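# Hang the T-shirt hanger on the rack's red-taped rail

## Task

The right gripper starts out holding a hanger that carries a T-shirt. Put the hanger's hook over the rail at the red tape, with the hanger set about perpendicular to the rail, and let it hang level and motionless. The shirt has to sit about centred on the hanger. Every other hanger must still be on the rail at the end. The rack is free-standing, so it has to stay upright and close to where it stands now.

## Robot and tools

Robot: two arms, left_arm and right_arm, each with a two-finger gripper. The fingers point along the gripper's +z axis and separate along its y axis. end_effector_position is the spot between the finger pads, roughly 1 cm short of the fingertips. The right gripper holds the hanger at the start.

Frames: the scene frame has its origin at table-top height, halfway between the two nominal arm bases. +z is up, +x points out over the table, and left_arm sits on the +y side (arm names do not match image sides). Calibrated bases in the scene frame: left_arm at (-0.048, +0.351, 0) m, quat_wxyz (+1.000, 0, 0, -0.017); right_arm at (-0.020, -0.240, 0) m, quat_wxyz (+1.000, 0, 0, -0.008). Every hand pose, velocity, Hand target and wrist-camera pose is given in that arm's own base frame. The table and the fixed cameras use the scene frame.

The row: every command is built from rows of 16 plain numbers covering both arms, even when only one of them moves. The first 8 are for left_arm and the last 8 for right_arm, each as x, y, z, qw, qx, qy, qz, opening. x, y, z is an absolute goal position in metres for end_effector_position, in that arm's base frame. qw..qz is an absolute goal orientation, w first, in the same frame. opening runs from -1 (closed) to +1 (fully open, 0.094 m). It is a goal, not a step from the current value.

execute_actions(actions, cameras): actions is a list of actions. Each action is a table of up to 15 rows, and each row is one control step of 1/30 s. If there are fewer than 15 rows, the last row is repeated. An action is rejected for both arms if any target lies more than 0.6 m from that gripper's current position along any of the gripper's axes. The whole call is rejected if any action is malformed, or if the first action fails that check against the latest reported state. An empty actions list returns the full state plus images from every camera.

move(target, speed, blend, opening_speed, grip_force, blocking, cameras): target is one 16-number row, or a list of up to 15 rows visited in order. Each row is an absolute pose for both arms, in base frames, with no 0.6 m limit. The paths are straight lines starting at the current Hand target, and they do not avoid obstacles or the other arm. All paths finish together, and the whole move is capped at 10 s.
- speed: top path speed in m/s, from 0.002 to 2.9, default 0.25. Turning is limited to twice that value in rad/s. Give one number, or one per target.
- blend: corner-rounding radius in metres for a list. The default 0 stops at each point.
- opening_speed: rate of change of the opening, per second on the -1..+1 scale, 0.2 or higher. Use it to close gently.
- grip_force: squeeze per finger pad in N, from 10 to 50 (full). Give one value, or one per arm. It stays set until changed, and lower forces close more slowly.
- blocking=false returns after about 0.5 s while the move keeps running. A new move then takes over from the current point.
The result ends with a move: line. done means the arm rests within 10 mm and 2 degrees of its target. off_target, moving, held and fault are the other endings. limits=paced means the pose was clipped, and limits=held means steps were withheld. Faster moves lag more, stray more and hit harder.

wait(seconds 0..10): lets the scene run while each arm keeps its last command. stop(): brakes a running move. zoom_image(camera, region=[x0,y0,x1,y1]): shows a close-up of the newest image from that camera, at most 504x504 pixels, with (0,0) at the top-left. finished_scene(scene): ends the current scene for good. Pass that scene's number, and make no further calls in the same reply.

Cameras: cam_head_left, cam_head_right, cam_high, cam_low, cam_left_wrist, cam_right_wrist, all 672x504. Use ["all"] for every camera, [] for none, or a list of names. An unknown name invalidates the whole call.

Reading results: end_effector_position and end_effector_quat_wxyz are measured values and may be off by a few cm. Hand target is where the controller is currently steering each arm. Tool commands shows the current opening commands. grip_measured is the measured opening on the -1..+1 scale. The last Joint positions entry for each arm is the opening in metres. grip_effort_nm is the gripper motor's effort; negative means closing, and it is not a pad force. Joint torques list the joints in order, including the arm's own weight, and the first three wrap at ±28 N m. "within noise" means those joint velocities are effectively zero. Joint ranges in rad: waist -2.618..3.054, shoulder 0..3.142, elbow 0..3.142 (straight at 2.901), wrist pitch and yaw -1.571..1.571, wrist roll -2.094..2.094.

Control habits: each step, the controller limits orientation change to 40 degrees from the measured orientation. It also favours position, so check the result and send the rest of the turn afterwards. To hold an orientation, repeat the same quaternion in every row rather than copying back a drifted reading. An arm that should stay still gets the same full pose and opening each time. Friction and weight can leave the gripper low, short or tilted, especially at long reach. Tiny moves may not happen at all, or may go the wrong way.

Avoid: dropping the hanger, or opening the gripper while it still swings. Avoid knocking or dragging the rack, which is loose and must stay upright in place. Do not dislodge the other hanger or hit the camera stand behind the arms. Never let the grippers, wrist cameras or arms touch each other, and never close one gripper on the other's fingers. Do not route paths close to an arm's own base. Nothing may fall off the table. Holding loads or reaching far heats the motors. MOTOR HOT appears at 75 °C, at 90 °C that arm folds up and goes idle, and at 100 °C it collapses. Objects may occasionally be nudged by outside pushes.

Each tool is called after "Request:" by a JSON object that holds its "fn" and its "kwargs", one argument or row to a line.

## Session

Request:
{"fn": "execute_actions", "kwargs": {
  "actions": []
}}

Scene clock: 0.00 s.
left_arm: end_effector_position=(+0.3810, -0.0001, +0.4021) grip_measured=+1.000 grip_effort_nm=n/a end_effector_quat_wxyz=(+0.707, +0.000, +0.707, +0.000) | right_arm: end_effector_position=(+0.3142, +0.2849, +0.4544) grip_measured=-0.839 grip_effort_nm=n/a end_effector_quat_wxyz=(+0.511, -0.391, +0.717, +0.269)
Joint positions: left_arm=[0 1.047 1.047 0 0 0 0.094] | right_arm=[0.586 1.516 1.972 -0.823 -0.373 -0.155 0.008]
Joint velocities: within noise
Joint torques (N m): no reading
Heat: left arm: 25 °C; right arm: 26 °C.
Hand target: left_arm +0.3790, -0.0001, +0.4109; +0.715, +0.000, +0.699, +0.000 | right_arm +0.3121, +0.2839, +0.4692; +0.530, -0.390, +0.702, +0.271
Tool commands: left_gripper/opening=+1.0 right_gripper/opening=-1.0

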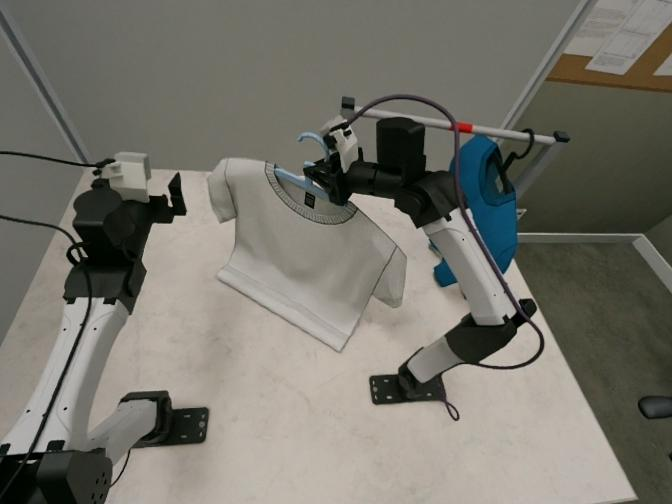

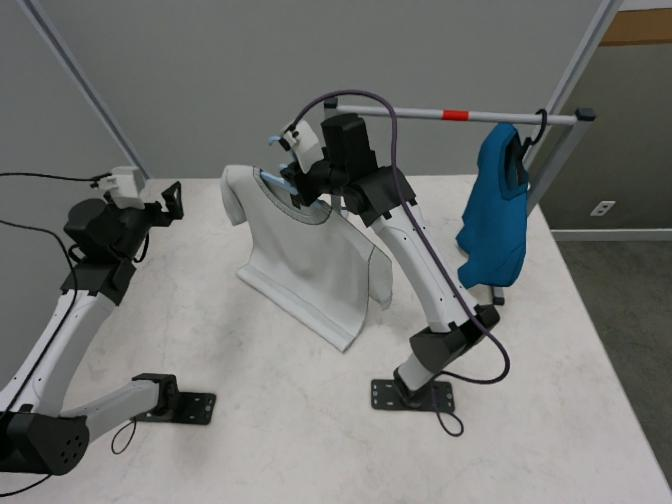

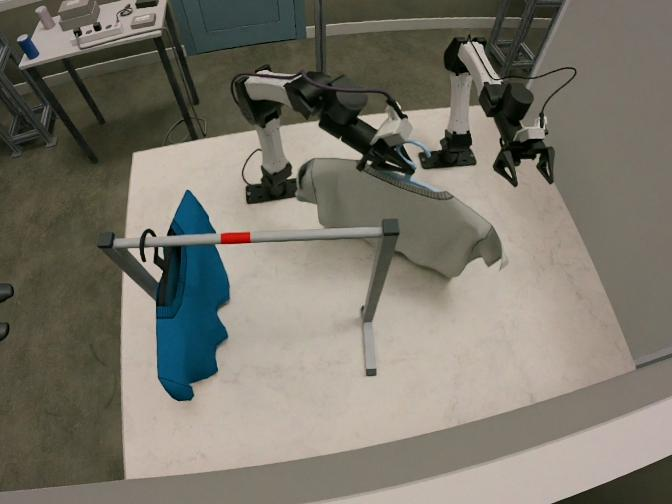

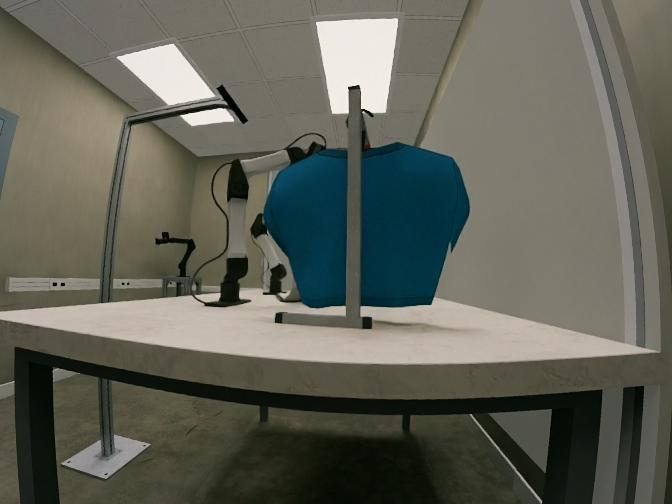

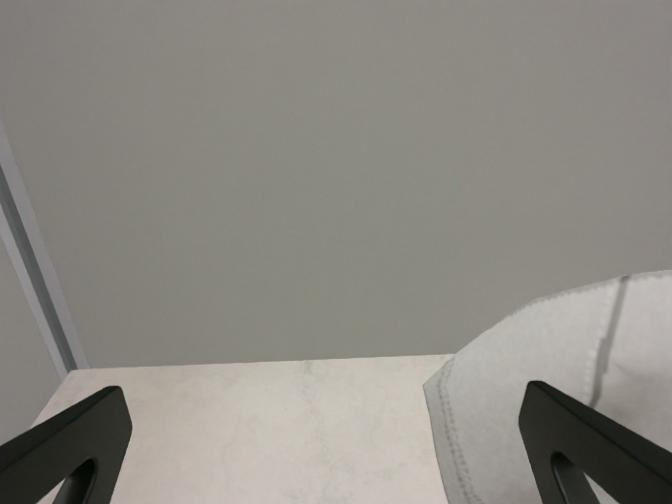

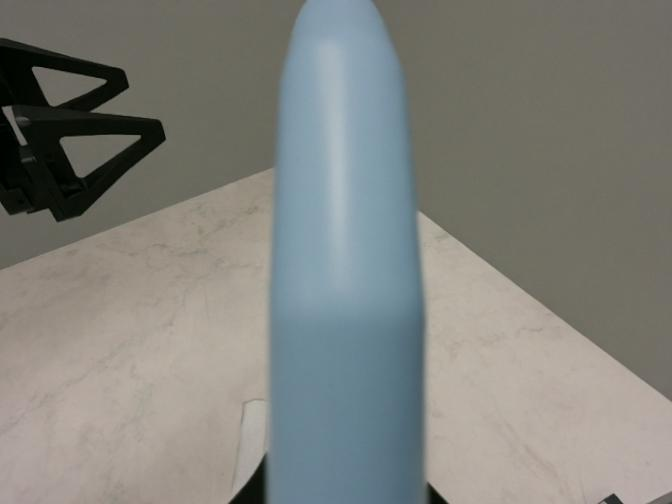

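Request:
{"fn": "zoom_image", "kwargs": {
  "camera": "cam_head_left",
  "region": [200, 80, 450, 360]
}}

Request:
{"fn": "zoom_image", "kwargs": {
  "camera": "cam_high",
  "region": [90, 80, 520, 400]
}}

Request:
{"fn": "zoom_image", "kwargs": {
  "camera": "cam_head_right",
  "region": [220, 80, 620, 320]
}}

Request:
{"fn": "zoom_image", "kwargs": {
  "camera": "cam_low",
  "region": [180, 60, 500, 340]
}}

Scaled by 1.800 from the camera's 672x504 image, which has a finer 960x720 frame.

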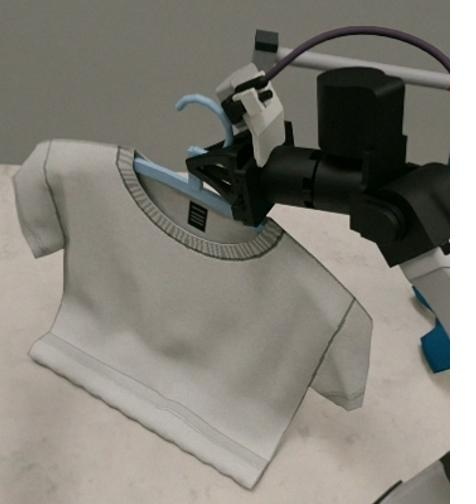

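Scaled by 1.172 from the camera's 672x504 image, which has a finer 960x720 frame.

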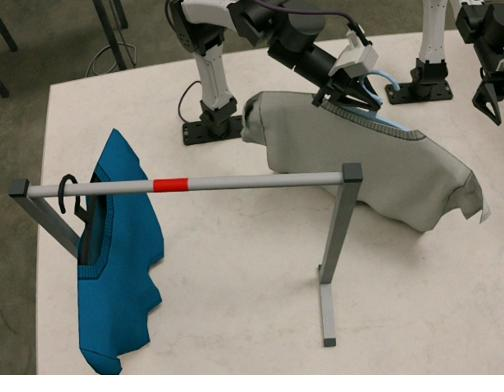

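Scaled by 1.260 from the camera's 672x504 image, which has a finer 960x720 frame.

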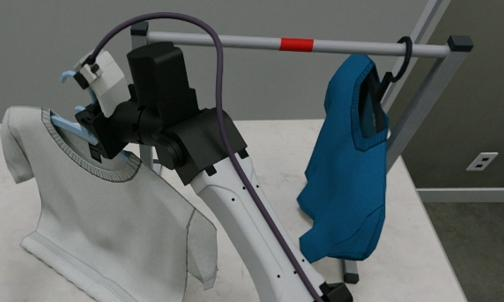

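Scaled by 1.575 from the camera's 672x504 image, which has a finer 960x720 frame.

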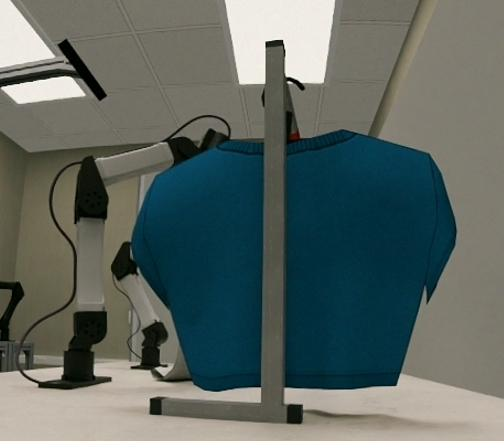

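Request:
{"fn": "move", "kwargs": {
  "target": [
    [0.381,0,0.402,0.707,0,0.707,0,1,0.22,0.15,0.49,0.5756,-0.0768,0.813,0.0459,-1]
  ],
  "speed": 0.2,
  "cameras": ["all"]
}}

Scene clock: 19.67 s.
left_arm: end_effector_position=(+0.3810, -0.0001, +0.4021) grip_measured=+1.000 grip_effort_nm=-0.01 end_effector_quat_wxyz=(+0.707, +0.000, +0.707, +0.000) | right_arm: end_effector_position=(+0.2202, +0.1533, +0.4795) grip_measured=-0.839 grip_effort_nm=-1.04 end_effector_quat_wxyz=(+0.564, -0.091, +0.820, +0.040)
Joint positions: left_arm=[0 1.047 1.047 0 0 0 0.094] | right_arm=[1.117 1.285 2.071 -1.364 0.85 0.415 0.008]
Joint torques (N m): left_arm=[-0.08 -2.78 7.72 2.15 0.07 0.03] | right_arm=[0.58 -0.94 7.38 1.89 0.59 0.05]
Heat: left arm: 30 °C; right arm: 30 °C.
Hand target: left_arm +0.3810, -0.0001, +0.4020; +0.707, +0.000, +0.707, +0.000 | right_arm +0.2198, +0.1497, +0.4897; +0.576, -0.077, +0.813, +0.046
Off the commanded pose: left_arm 0.000 m, 0 deg | right_arm 0.011 m, 2 deg.
move: off_target (right_arm)

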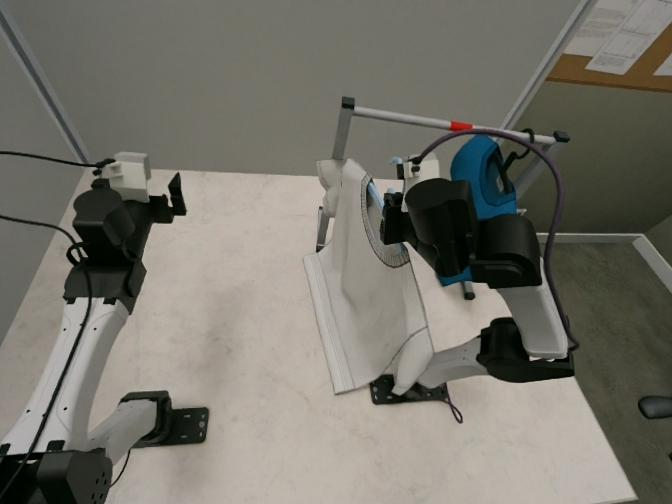

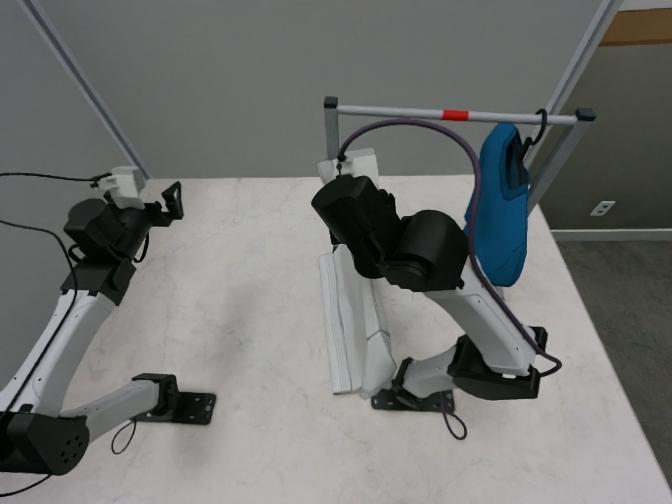

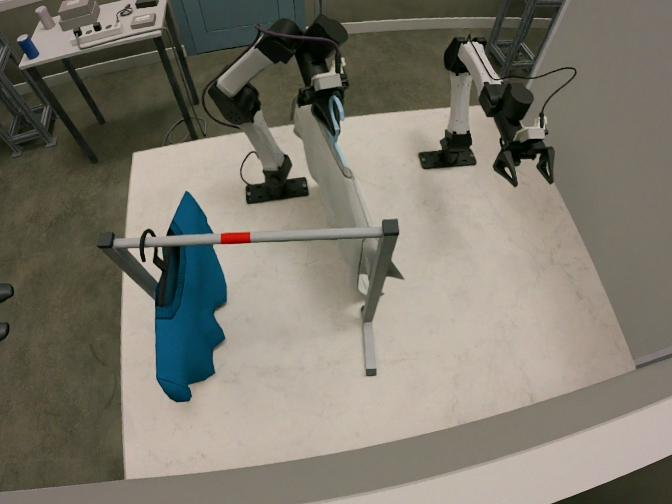

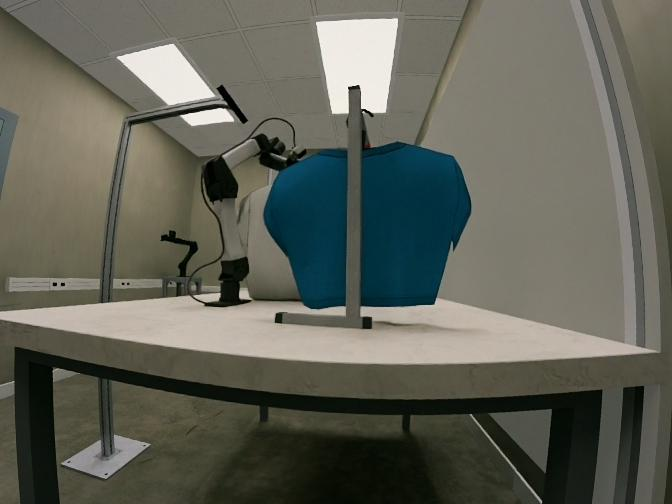

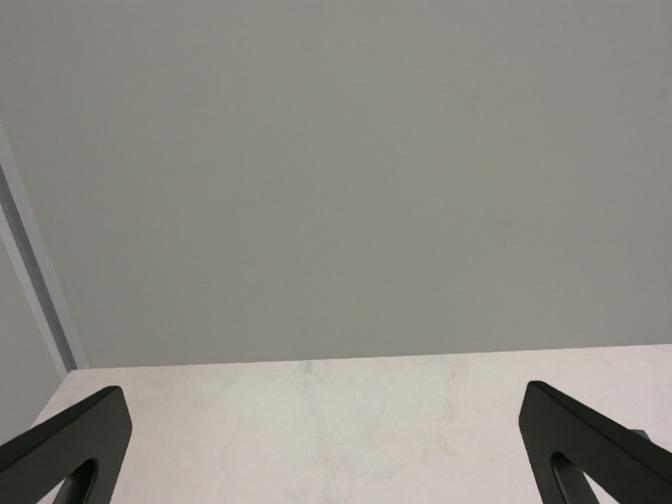

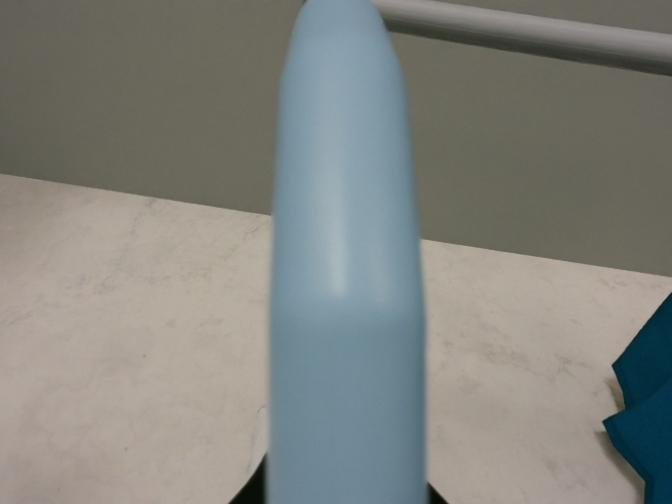

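Request:
{"fn": "move", "kwargs": {
  "target": [
    [0.381,0,0.402,0.707,0,0.707,0,1,0.24,-0.06,0.52,0.5757,0.0513,0.815,-0.0447,-1]
  ],
  "speed": 0.2,
  "cameras": ["all"]
}}

Request:
{"fn": "zoom_image", "kwargs": {
  "camera": "cam_head_left",
  "region": [330, 60, 580, 310]
}}

Request:
{"fn": "zoom_image", "kwargs": {
  "camera": "cam_high",
  "region": [90, 80, 420, 400]
}}

Request:
{"fn": "zoom_image", "kwargs": {
  "camera": "cam_low",
  "region": [220, 60, 420, 260]
}}

Scene clock: 33.93 s.
left_arm: end_effector_position=(+0.3810, -0.0001, +0.4021) grip_measured=+1.000 grip_effort_nm=-0.01 end_effector_quat_wxyz=(+0.707, +0.000, +0.707, +0.000) | right_arm: end_effector_position=(+0.2408, -0.0613, +0.5080) grip_measured=-0.839 grip_effort_nm=-1.05 end_effector_quat_wxyz=(+0.559, +0.060, +0.826, -0.041)
Joint positions: left_arm=[0 1.047 1.047 0 0 0 0.094] | right_arm=[-0.439 1.248 2.235 -1.384 -0.272 -0.112 0.008]
Joint torques (N m): left_arm=[-0.02 -2.74 7.66 2.12 0.06 0] | right_arm=[-0.42 0.14 6.26 2.27 -0.15 -0.07]
Heat: left arm: 31 °C; right arm: 30 °C.
Hand target: left_arm +0.3810, -0.0001, +0.4020; +0.707, +0.000, +0.707, +0.000 | right_arm +0.2397, -0.0598, +0.5197; +0.576, +0.051, +0.815, -0.045
Off the commanded pose: left_arm 0.000 m, 0 deg | right_arm 0.012 m, 3 deg.
move: off_target (right_arm)

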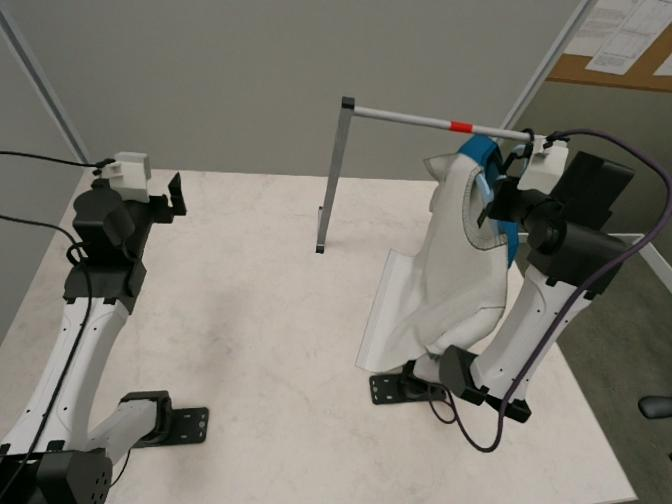

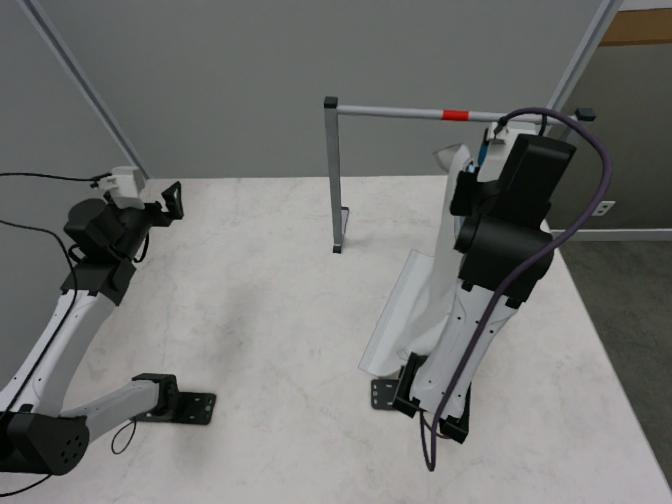

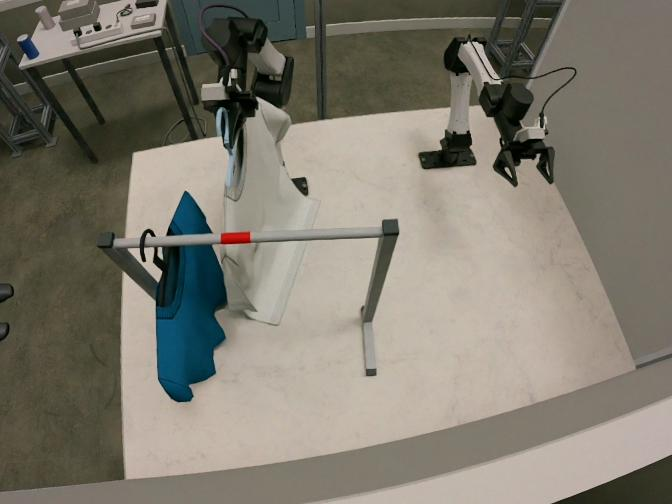

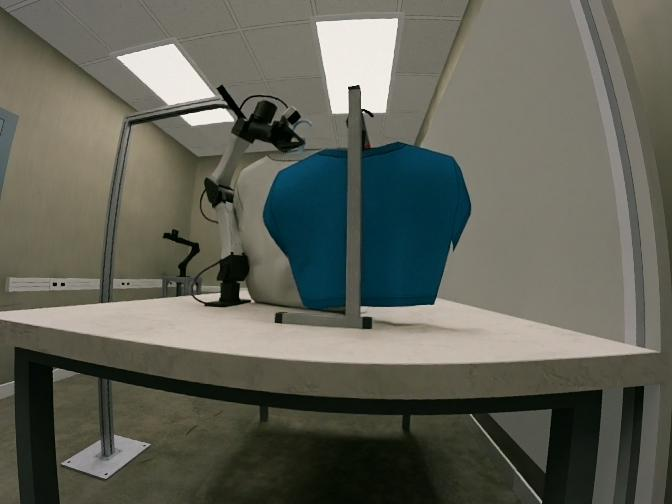

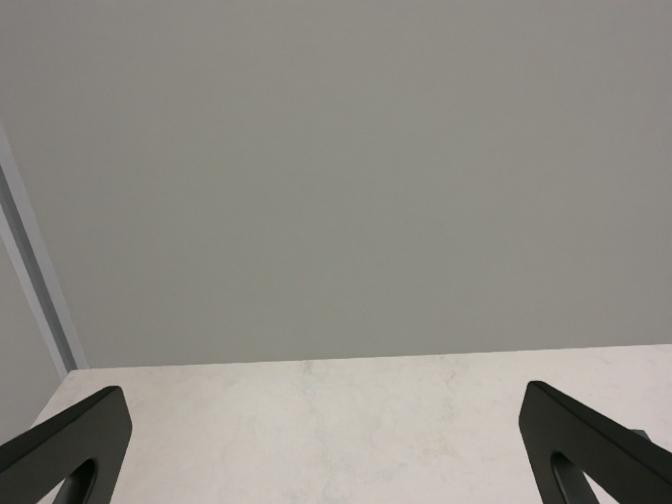

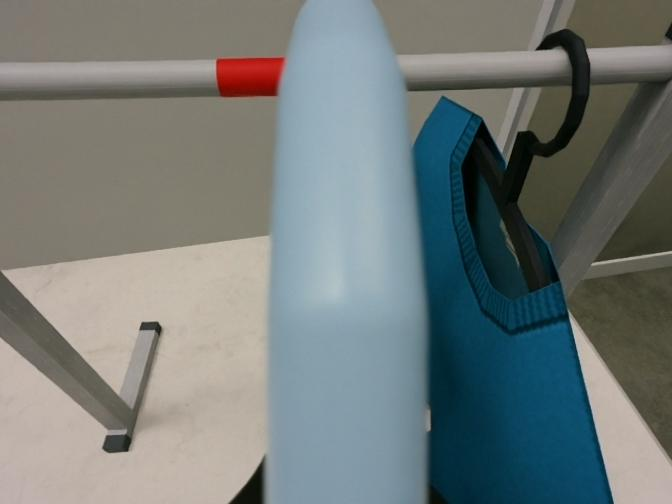

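Scaled by 2.016 from the camera's 672x504 image, which has a finer 960x720 frame.

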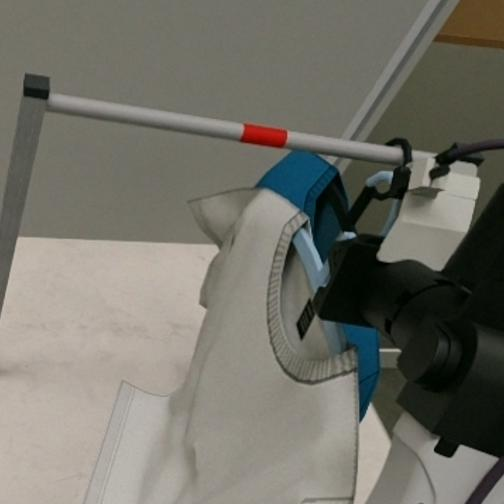

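Scaled by 1.527 from the camera's 672x504 image, which has a finer 960x720 frame.

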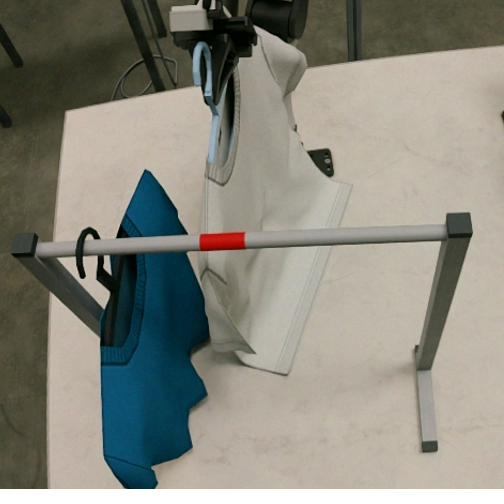

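Scaled by 2.520 from the camera's 672x504 image, which has a finer 960x720 frame.

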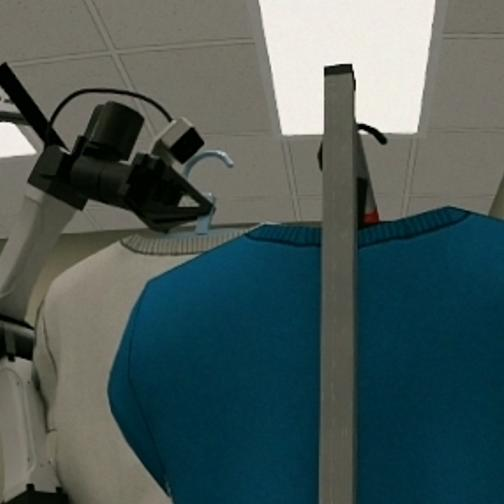

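Request:
{"fn": "move", "kwargs": {
  "target": [
    [0.381,0,0.402,0.707,0,0.707,0,1,0.35,-0.035,0.51,0.585,0.046,0.808,-0.045,-1]
  ],
  "speed": 0.15,
  "cameras": ["cam_head_right","cam_high","cam_low","cam_right_wrist"]
}}

Request:
{"fn": "zoom_image", "kwargs": {
  "camera": "cam_high",
  "region": [90, 80, 420, 400]
}}

Request:
{"fn": "zoom_image", "kwargs": {
  "camera": "cam_low",
  "region": [260, 60, 420, 220]
}}

Scene clock: 60.37 s.
left_arm: end_effector_position=(+0.3810, -0.0001, +0.4021) grip_measured=+1.000 grip_effort_nm=-0.01 end_effector_quat_wxyz=(+0.707, +0.000, +0.707, +0.000) | right_arm: end_effector_position=(+0.3460, -0.0347, +0.4936) grip_measured=-0.839 grip_effort_nm=-1.05 end_effector_quat_wxyz=(+0.558, +0.042, +0.828, -0.043)
Joint positions: left_arm=[0 1.047 1.047 0 0 0 0.094] | right_arm=[-0.075 1.421 2.178 -1.14 0.049 -0.006 0.008]
Joint torques (N m): left_arm=[-0.08 -2.8 7.69 2.15 0.06 0] | right_arm=[0.57 -3.21 5.71 2.66 0.19 0.08]
Heat: left arm: 33 °C; right arm: 31 °C.
Hand target: left_arm +0.3810, -0.0001, +0.4020; +0.707, +0.000, +0.707, +0.000 | right_arm +0.3491, -0.0350, +0.5097; +0.585, +0.046, +0.809, -0.045
Off the commanded pose: left_arm 0.000 m, 0 deg | right_arm 0.017 m, 4 deg.
move: off_target (right_arm)
Images, in order (width x height): cam_head_right 672x504, cam_high 672x504, cam_low 672x504, cam_right_wrist 672x504.

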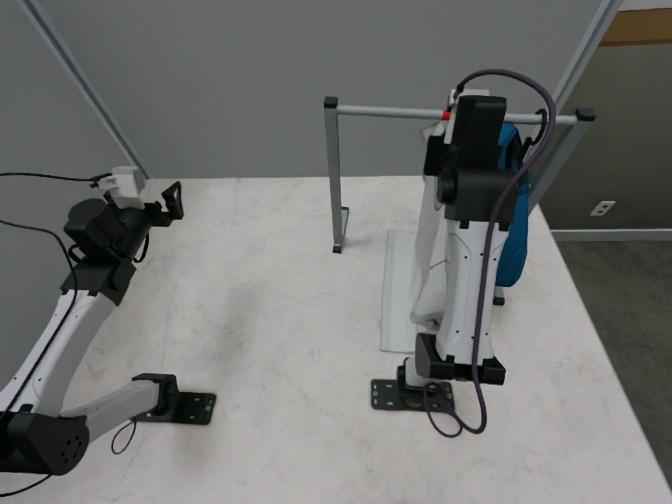

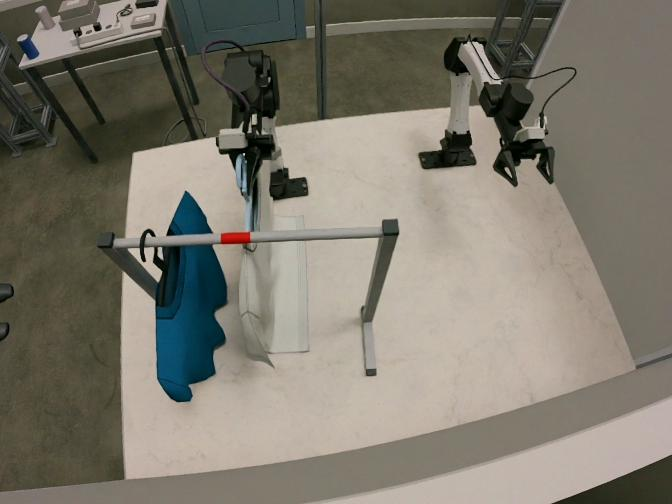

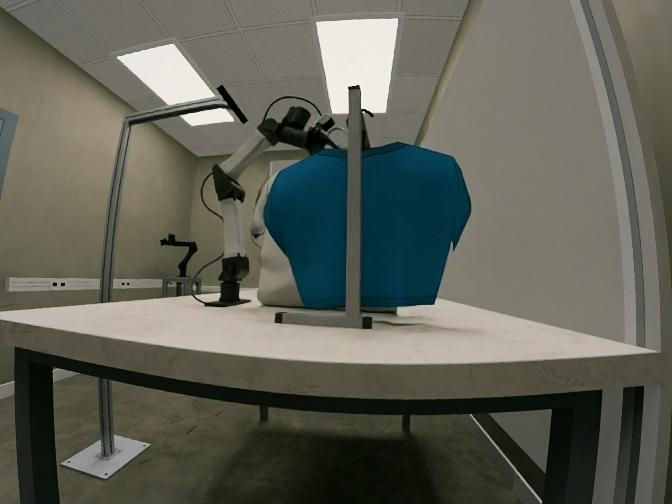

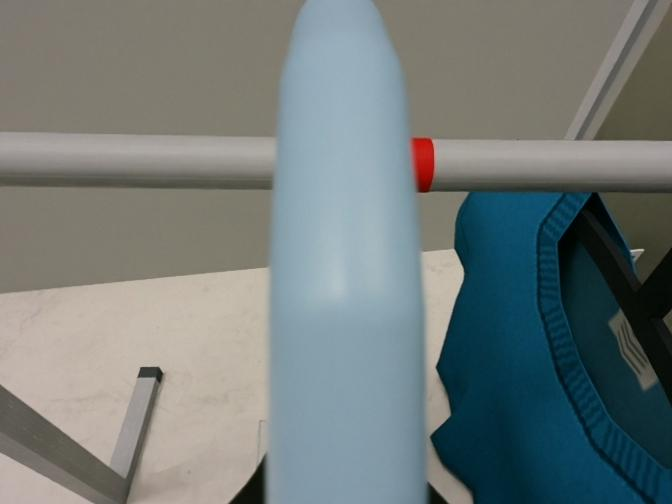

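Scaled by 1.527 from the camera's 672x504 image, which has a finer 960x720 frame.

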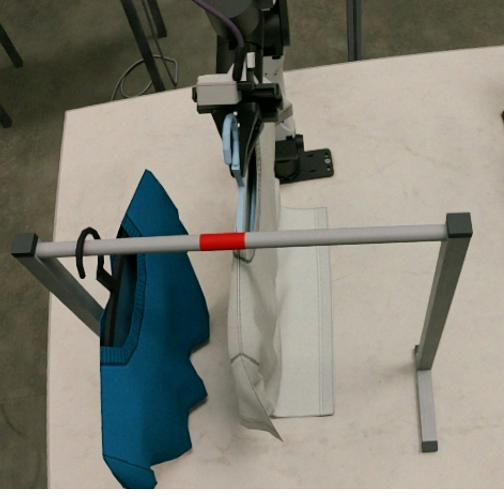

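Scaled by 3.150 from the camera's 672x504 image, which has a finer 960x720 frame.

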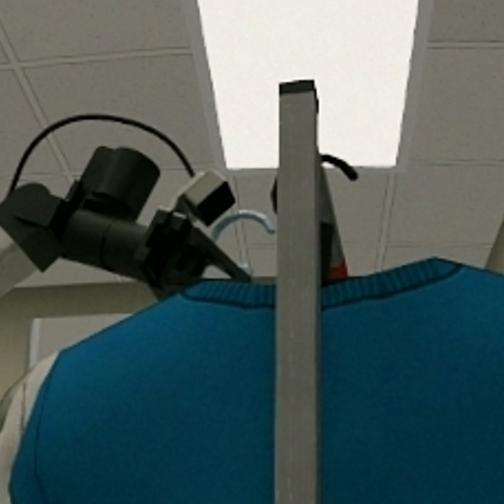

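Request:
{"fn": "move", "kwargs": {
  "target": [
    [0.381,0,0.402,0.707,0,0.707,0,1,0.445,-0.056,0.516,0.59,0.046,0.805,-0.048,-1]
  ],
  "speed": 0.08,
  "cameras": ["cam_head_left","cam_high","cam_low","cam_right_wrist"]
}}

Request:
{"fn": "zoom_image", "kwargs": {
  "camera": "cam_high",
  "region": [90, 80, 420, 400]
}}

Request:
{"fn": "zoom_image", "kwargs": {
  "camera": "cam_low",
  "region": [280, 60, 440, 220]
}}

Request:
{"fn": "zoom_image", "kwargs": {
  "camera": "cam_head_left",
  "region": [360, 60, 560, 260]
}}

Scene clock: 72.10 s.
left_arm: end_effector_position=(+0.3810, -0.0001, +0.4021) grip_measured=+1.000 grip_effort_nm=-0.01 end_effector_quat_wxyz=(+0.707, +0.000, +0.707, +0.000) | right_arm: end_effector_position=(+0.4325, -0.0538, +0.5040) grip_measured=-0.839 grip_effort_nm=-1.05 end_effector_quat_wxyz=(+0.567, +0.050, +0.821, -0.047)
Joint positions: left_arm=[0 1.047 1.047 0 0 0 0.094] | right_arm=[-0.112 1.818 2.657 -1.2 0.03 -0.012 0.008]
Joint torques (N m): left_arm=[0.03 -2.84 7.62 2.14 0.07 0.01] | right_arm=[-0.36 -3.9 6.65 2.71 -0.01 -0.07]
Heat: left arm: 34 °C; right arm: 33 °C.
Hand target: left_arm +0.3810, -0.0001, +0.4020; +0.707, +0.000, +0.707, +0.000 | right_arm +0.4440, -0.0559, +0.5156; +0.590, +0.046, +0.805, -0.048
Off the commanded pose: left_arm 0.000 m, 0 deg | right_arm 0.017 m, 3 deg.
move: off_target (right_arm)
Images, in order (width x height): cam_head_left 672x504, cam_high 672x504, cam_low 672x504, cam_right_wrist 672x504.

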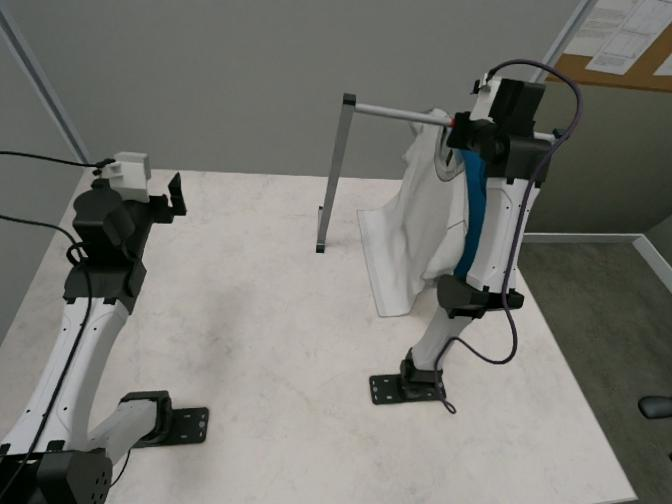

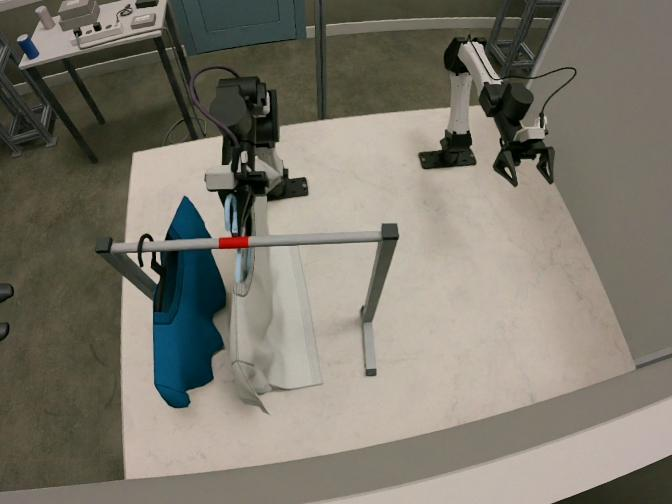

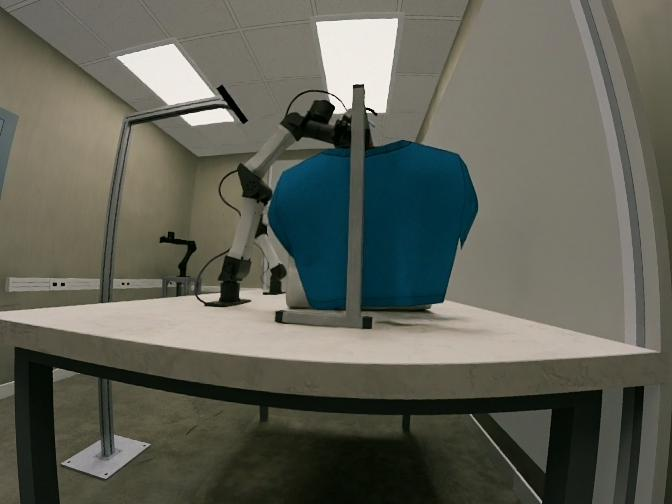

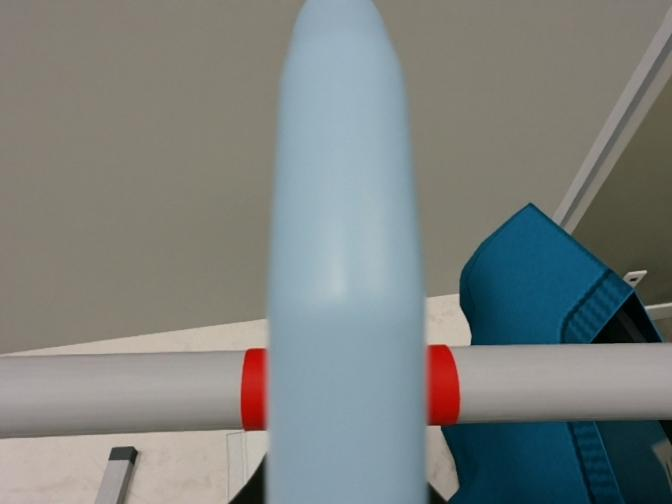

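Scaled by 1.527 from the camera's 672x504 image, which has a finer 960x720 frame.

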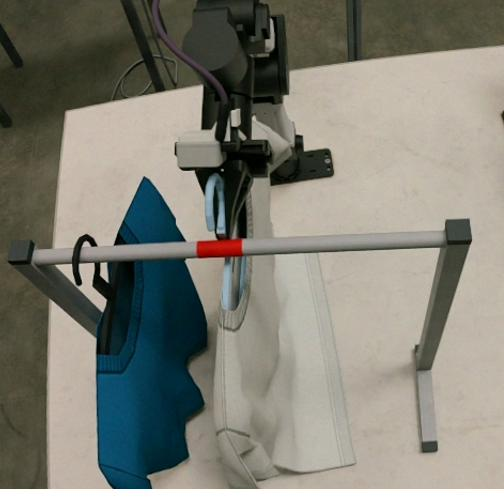

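Scaled by 3.150 from the camera's 672x504 image, which has a finer 960x720 frame.

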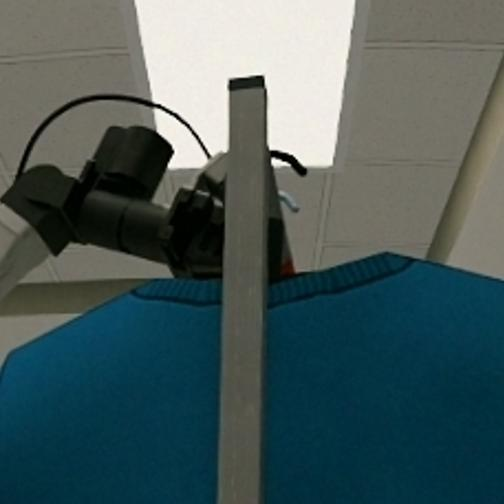

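Scaled by 2.520 from the camera's 672x504 image, which has a finer 960x720 frame.

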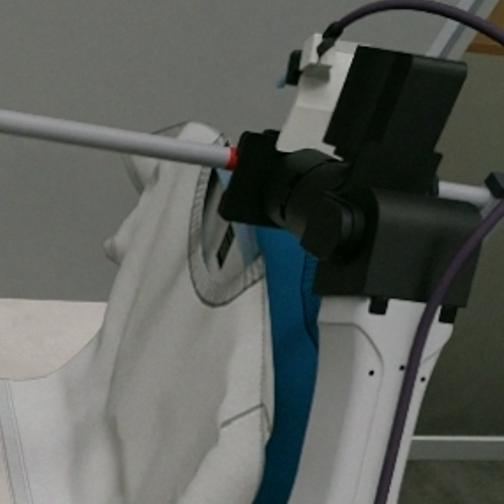

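Request:
{"fn": "move", "kwargs": {
  "target": [
    [0.381,0,0.402,0.707,0,0.707,0,1,0.425,-0.053,0.514,0.59,0.046,0.805,-0.048,-1],
    [0.381,0,0.402,0.707,0,0.707,0,1,0.425,-0.053,0.484,0.59,0.046,0.805,-0.048,-1],
    [0.381,0,0.402,0.707,0,0.707,0,1,0.447,-0.056,0.484,0.59,0.046,0.805,-0.048,-1]
  ],
  "speed": 0.06,
  "cameras": ["cam_head_left","cam_high","cam_low","cam_right_wrist"]
}}

Request:
{"fn": "zoom_image", "kwargs": {
  "camera": "cam_low",
  "region": [280, 60, 440, 220]
}}

Request:
{"fn": "zoom_image", "kwargs": {
  "camera": "cam_high",
  "region": [140, 140, 340, 340]
}}

Request:
{"fn": "zoom_image", "kwargs": {
  "camera": "cam_head_left",
  "region": [400, 60, 560, 220]
}}

Scene clock: 96.17 s.
left_arm: end_effector_position=(+0.3810, -0.0001, +0.4021) grip_measured=+1.000 grip_effort_nm=-0.01 end_effector_quat_wxyz=(+0.707, +0.000, +0.707, +0.000) | right_arm: end_effector_position=(+0.4435, -0.0536, +0.4560) grip_measured=-0.839 grip_effort_nm=-1.05 end_effector_quat_wxyz=(+0.554, +0.048, +0.830, -0.043)
Joint positions: left_arm=[0 1.047 1.047 0 0 0 0.094] | right_arm=[-0.112 1.628 2.149 -0.915 0.022 -0.012 0.008]
Joint torques (N m): left_arm=[-0.08 -2.7 7.65 2.16 0.07 0.01] | right_arm=[-0.27 -5.6 10.24 2.6 0.08 -0.07]
Heat: left arm: 35 °C; right arm: 36 °C.
Hand target: left_arm +0.3810, -0.0001, +0.4020; +0.707, +0.000, +0.707, +0.000 | right_arm +0.4449, -0.0557, +0.4835; +0.590, +0.046, +0.805, -0.048
Off the commanded pose: left_arm 0.000 m, 0 deg | right_arm 0.028 m, 5 deg.
move: off_target (right_arm)
Images, in order (width x height): cam_head_left 672x504, cam_high 672x504, cam_low 672x504, cam_right_wrist 672x504.

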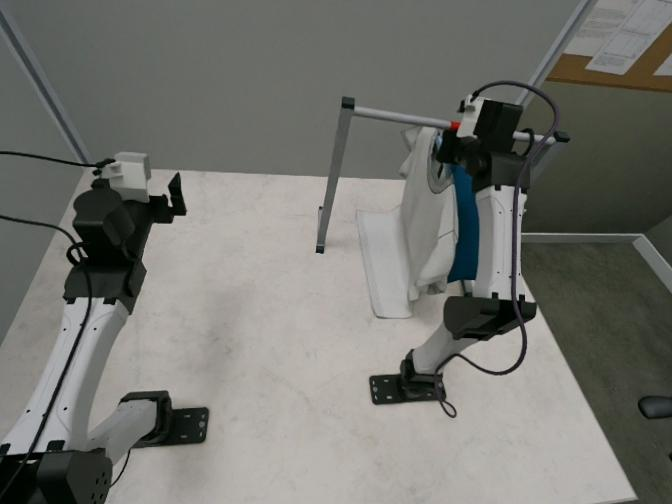

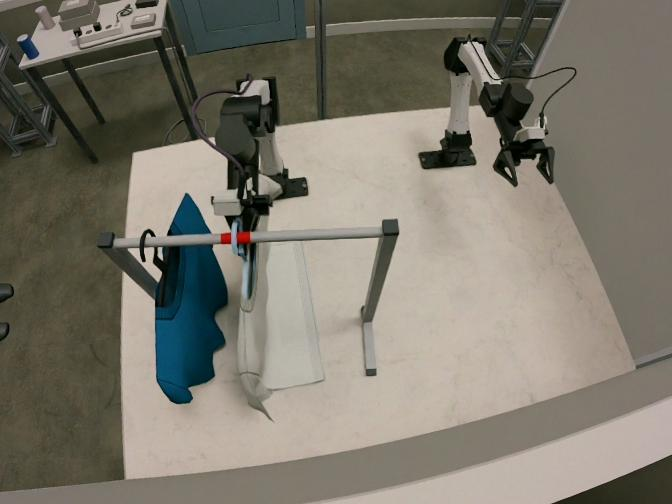

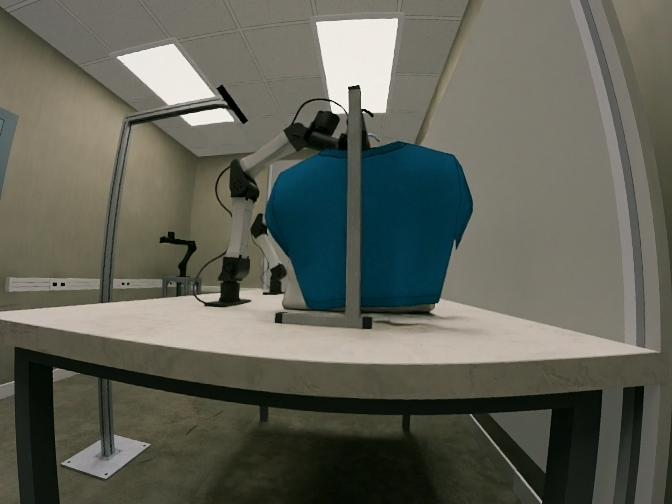

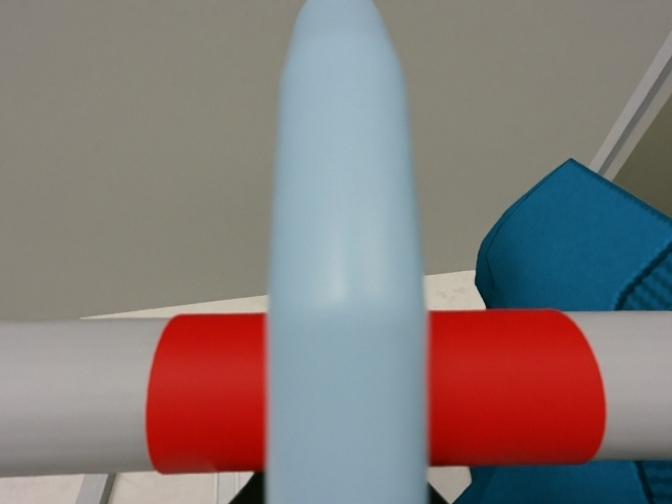

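Scaled by 3.150 from the camera's 672x504 image, which has a finer 960x720 frame.

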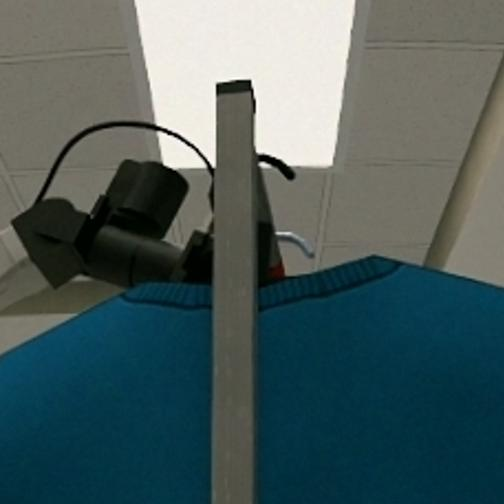

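Scaled by 2.520 from the camera's 672x504 image, which has a finer 960x720 frame.

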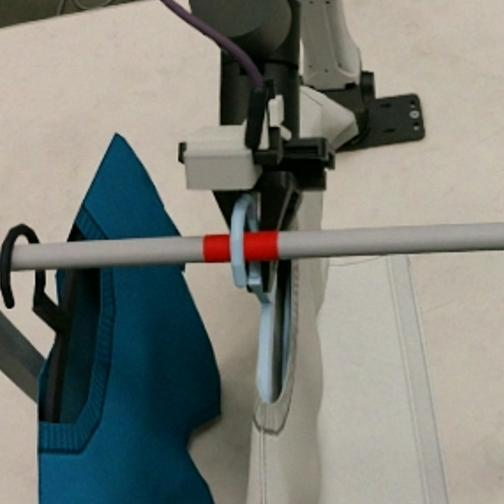

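Scaled by 3.150 from the camera's 672x504 image, which has a finer 960x720 frame.

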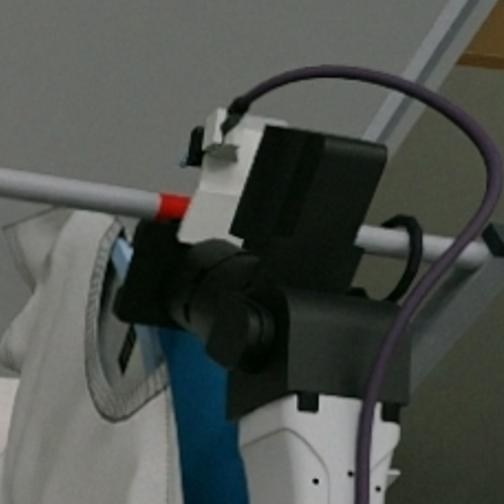

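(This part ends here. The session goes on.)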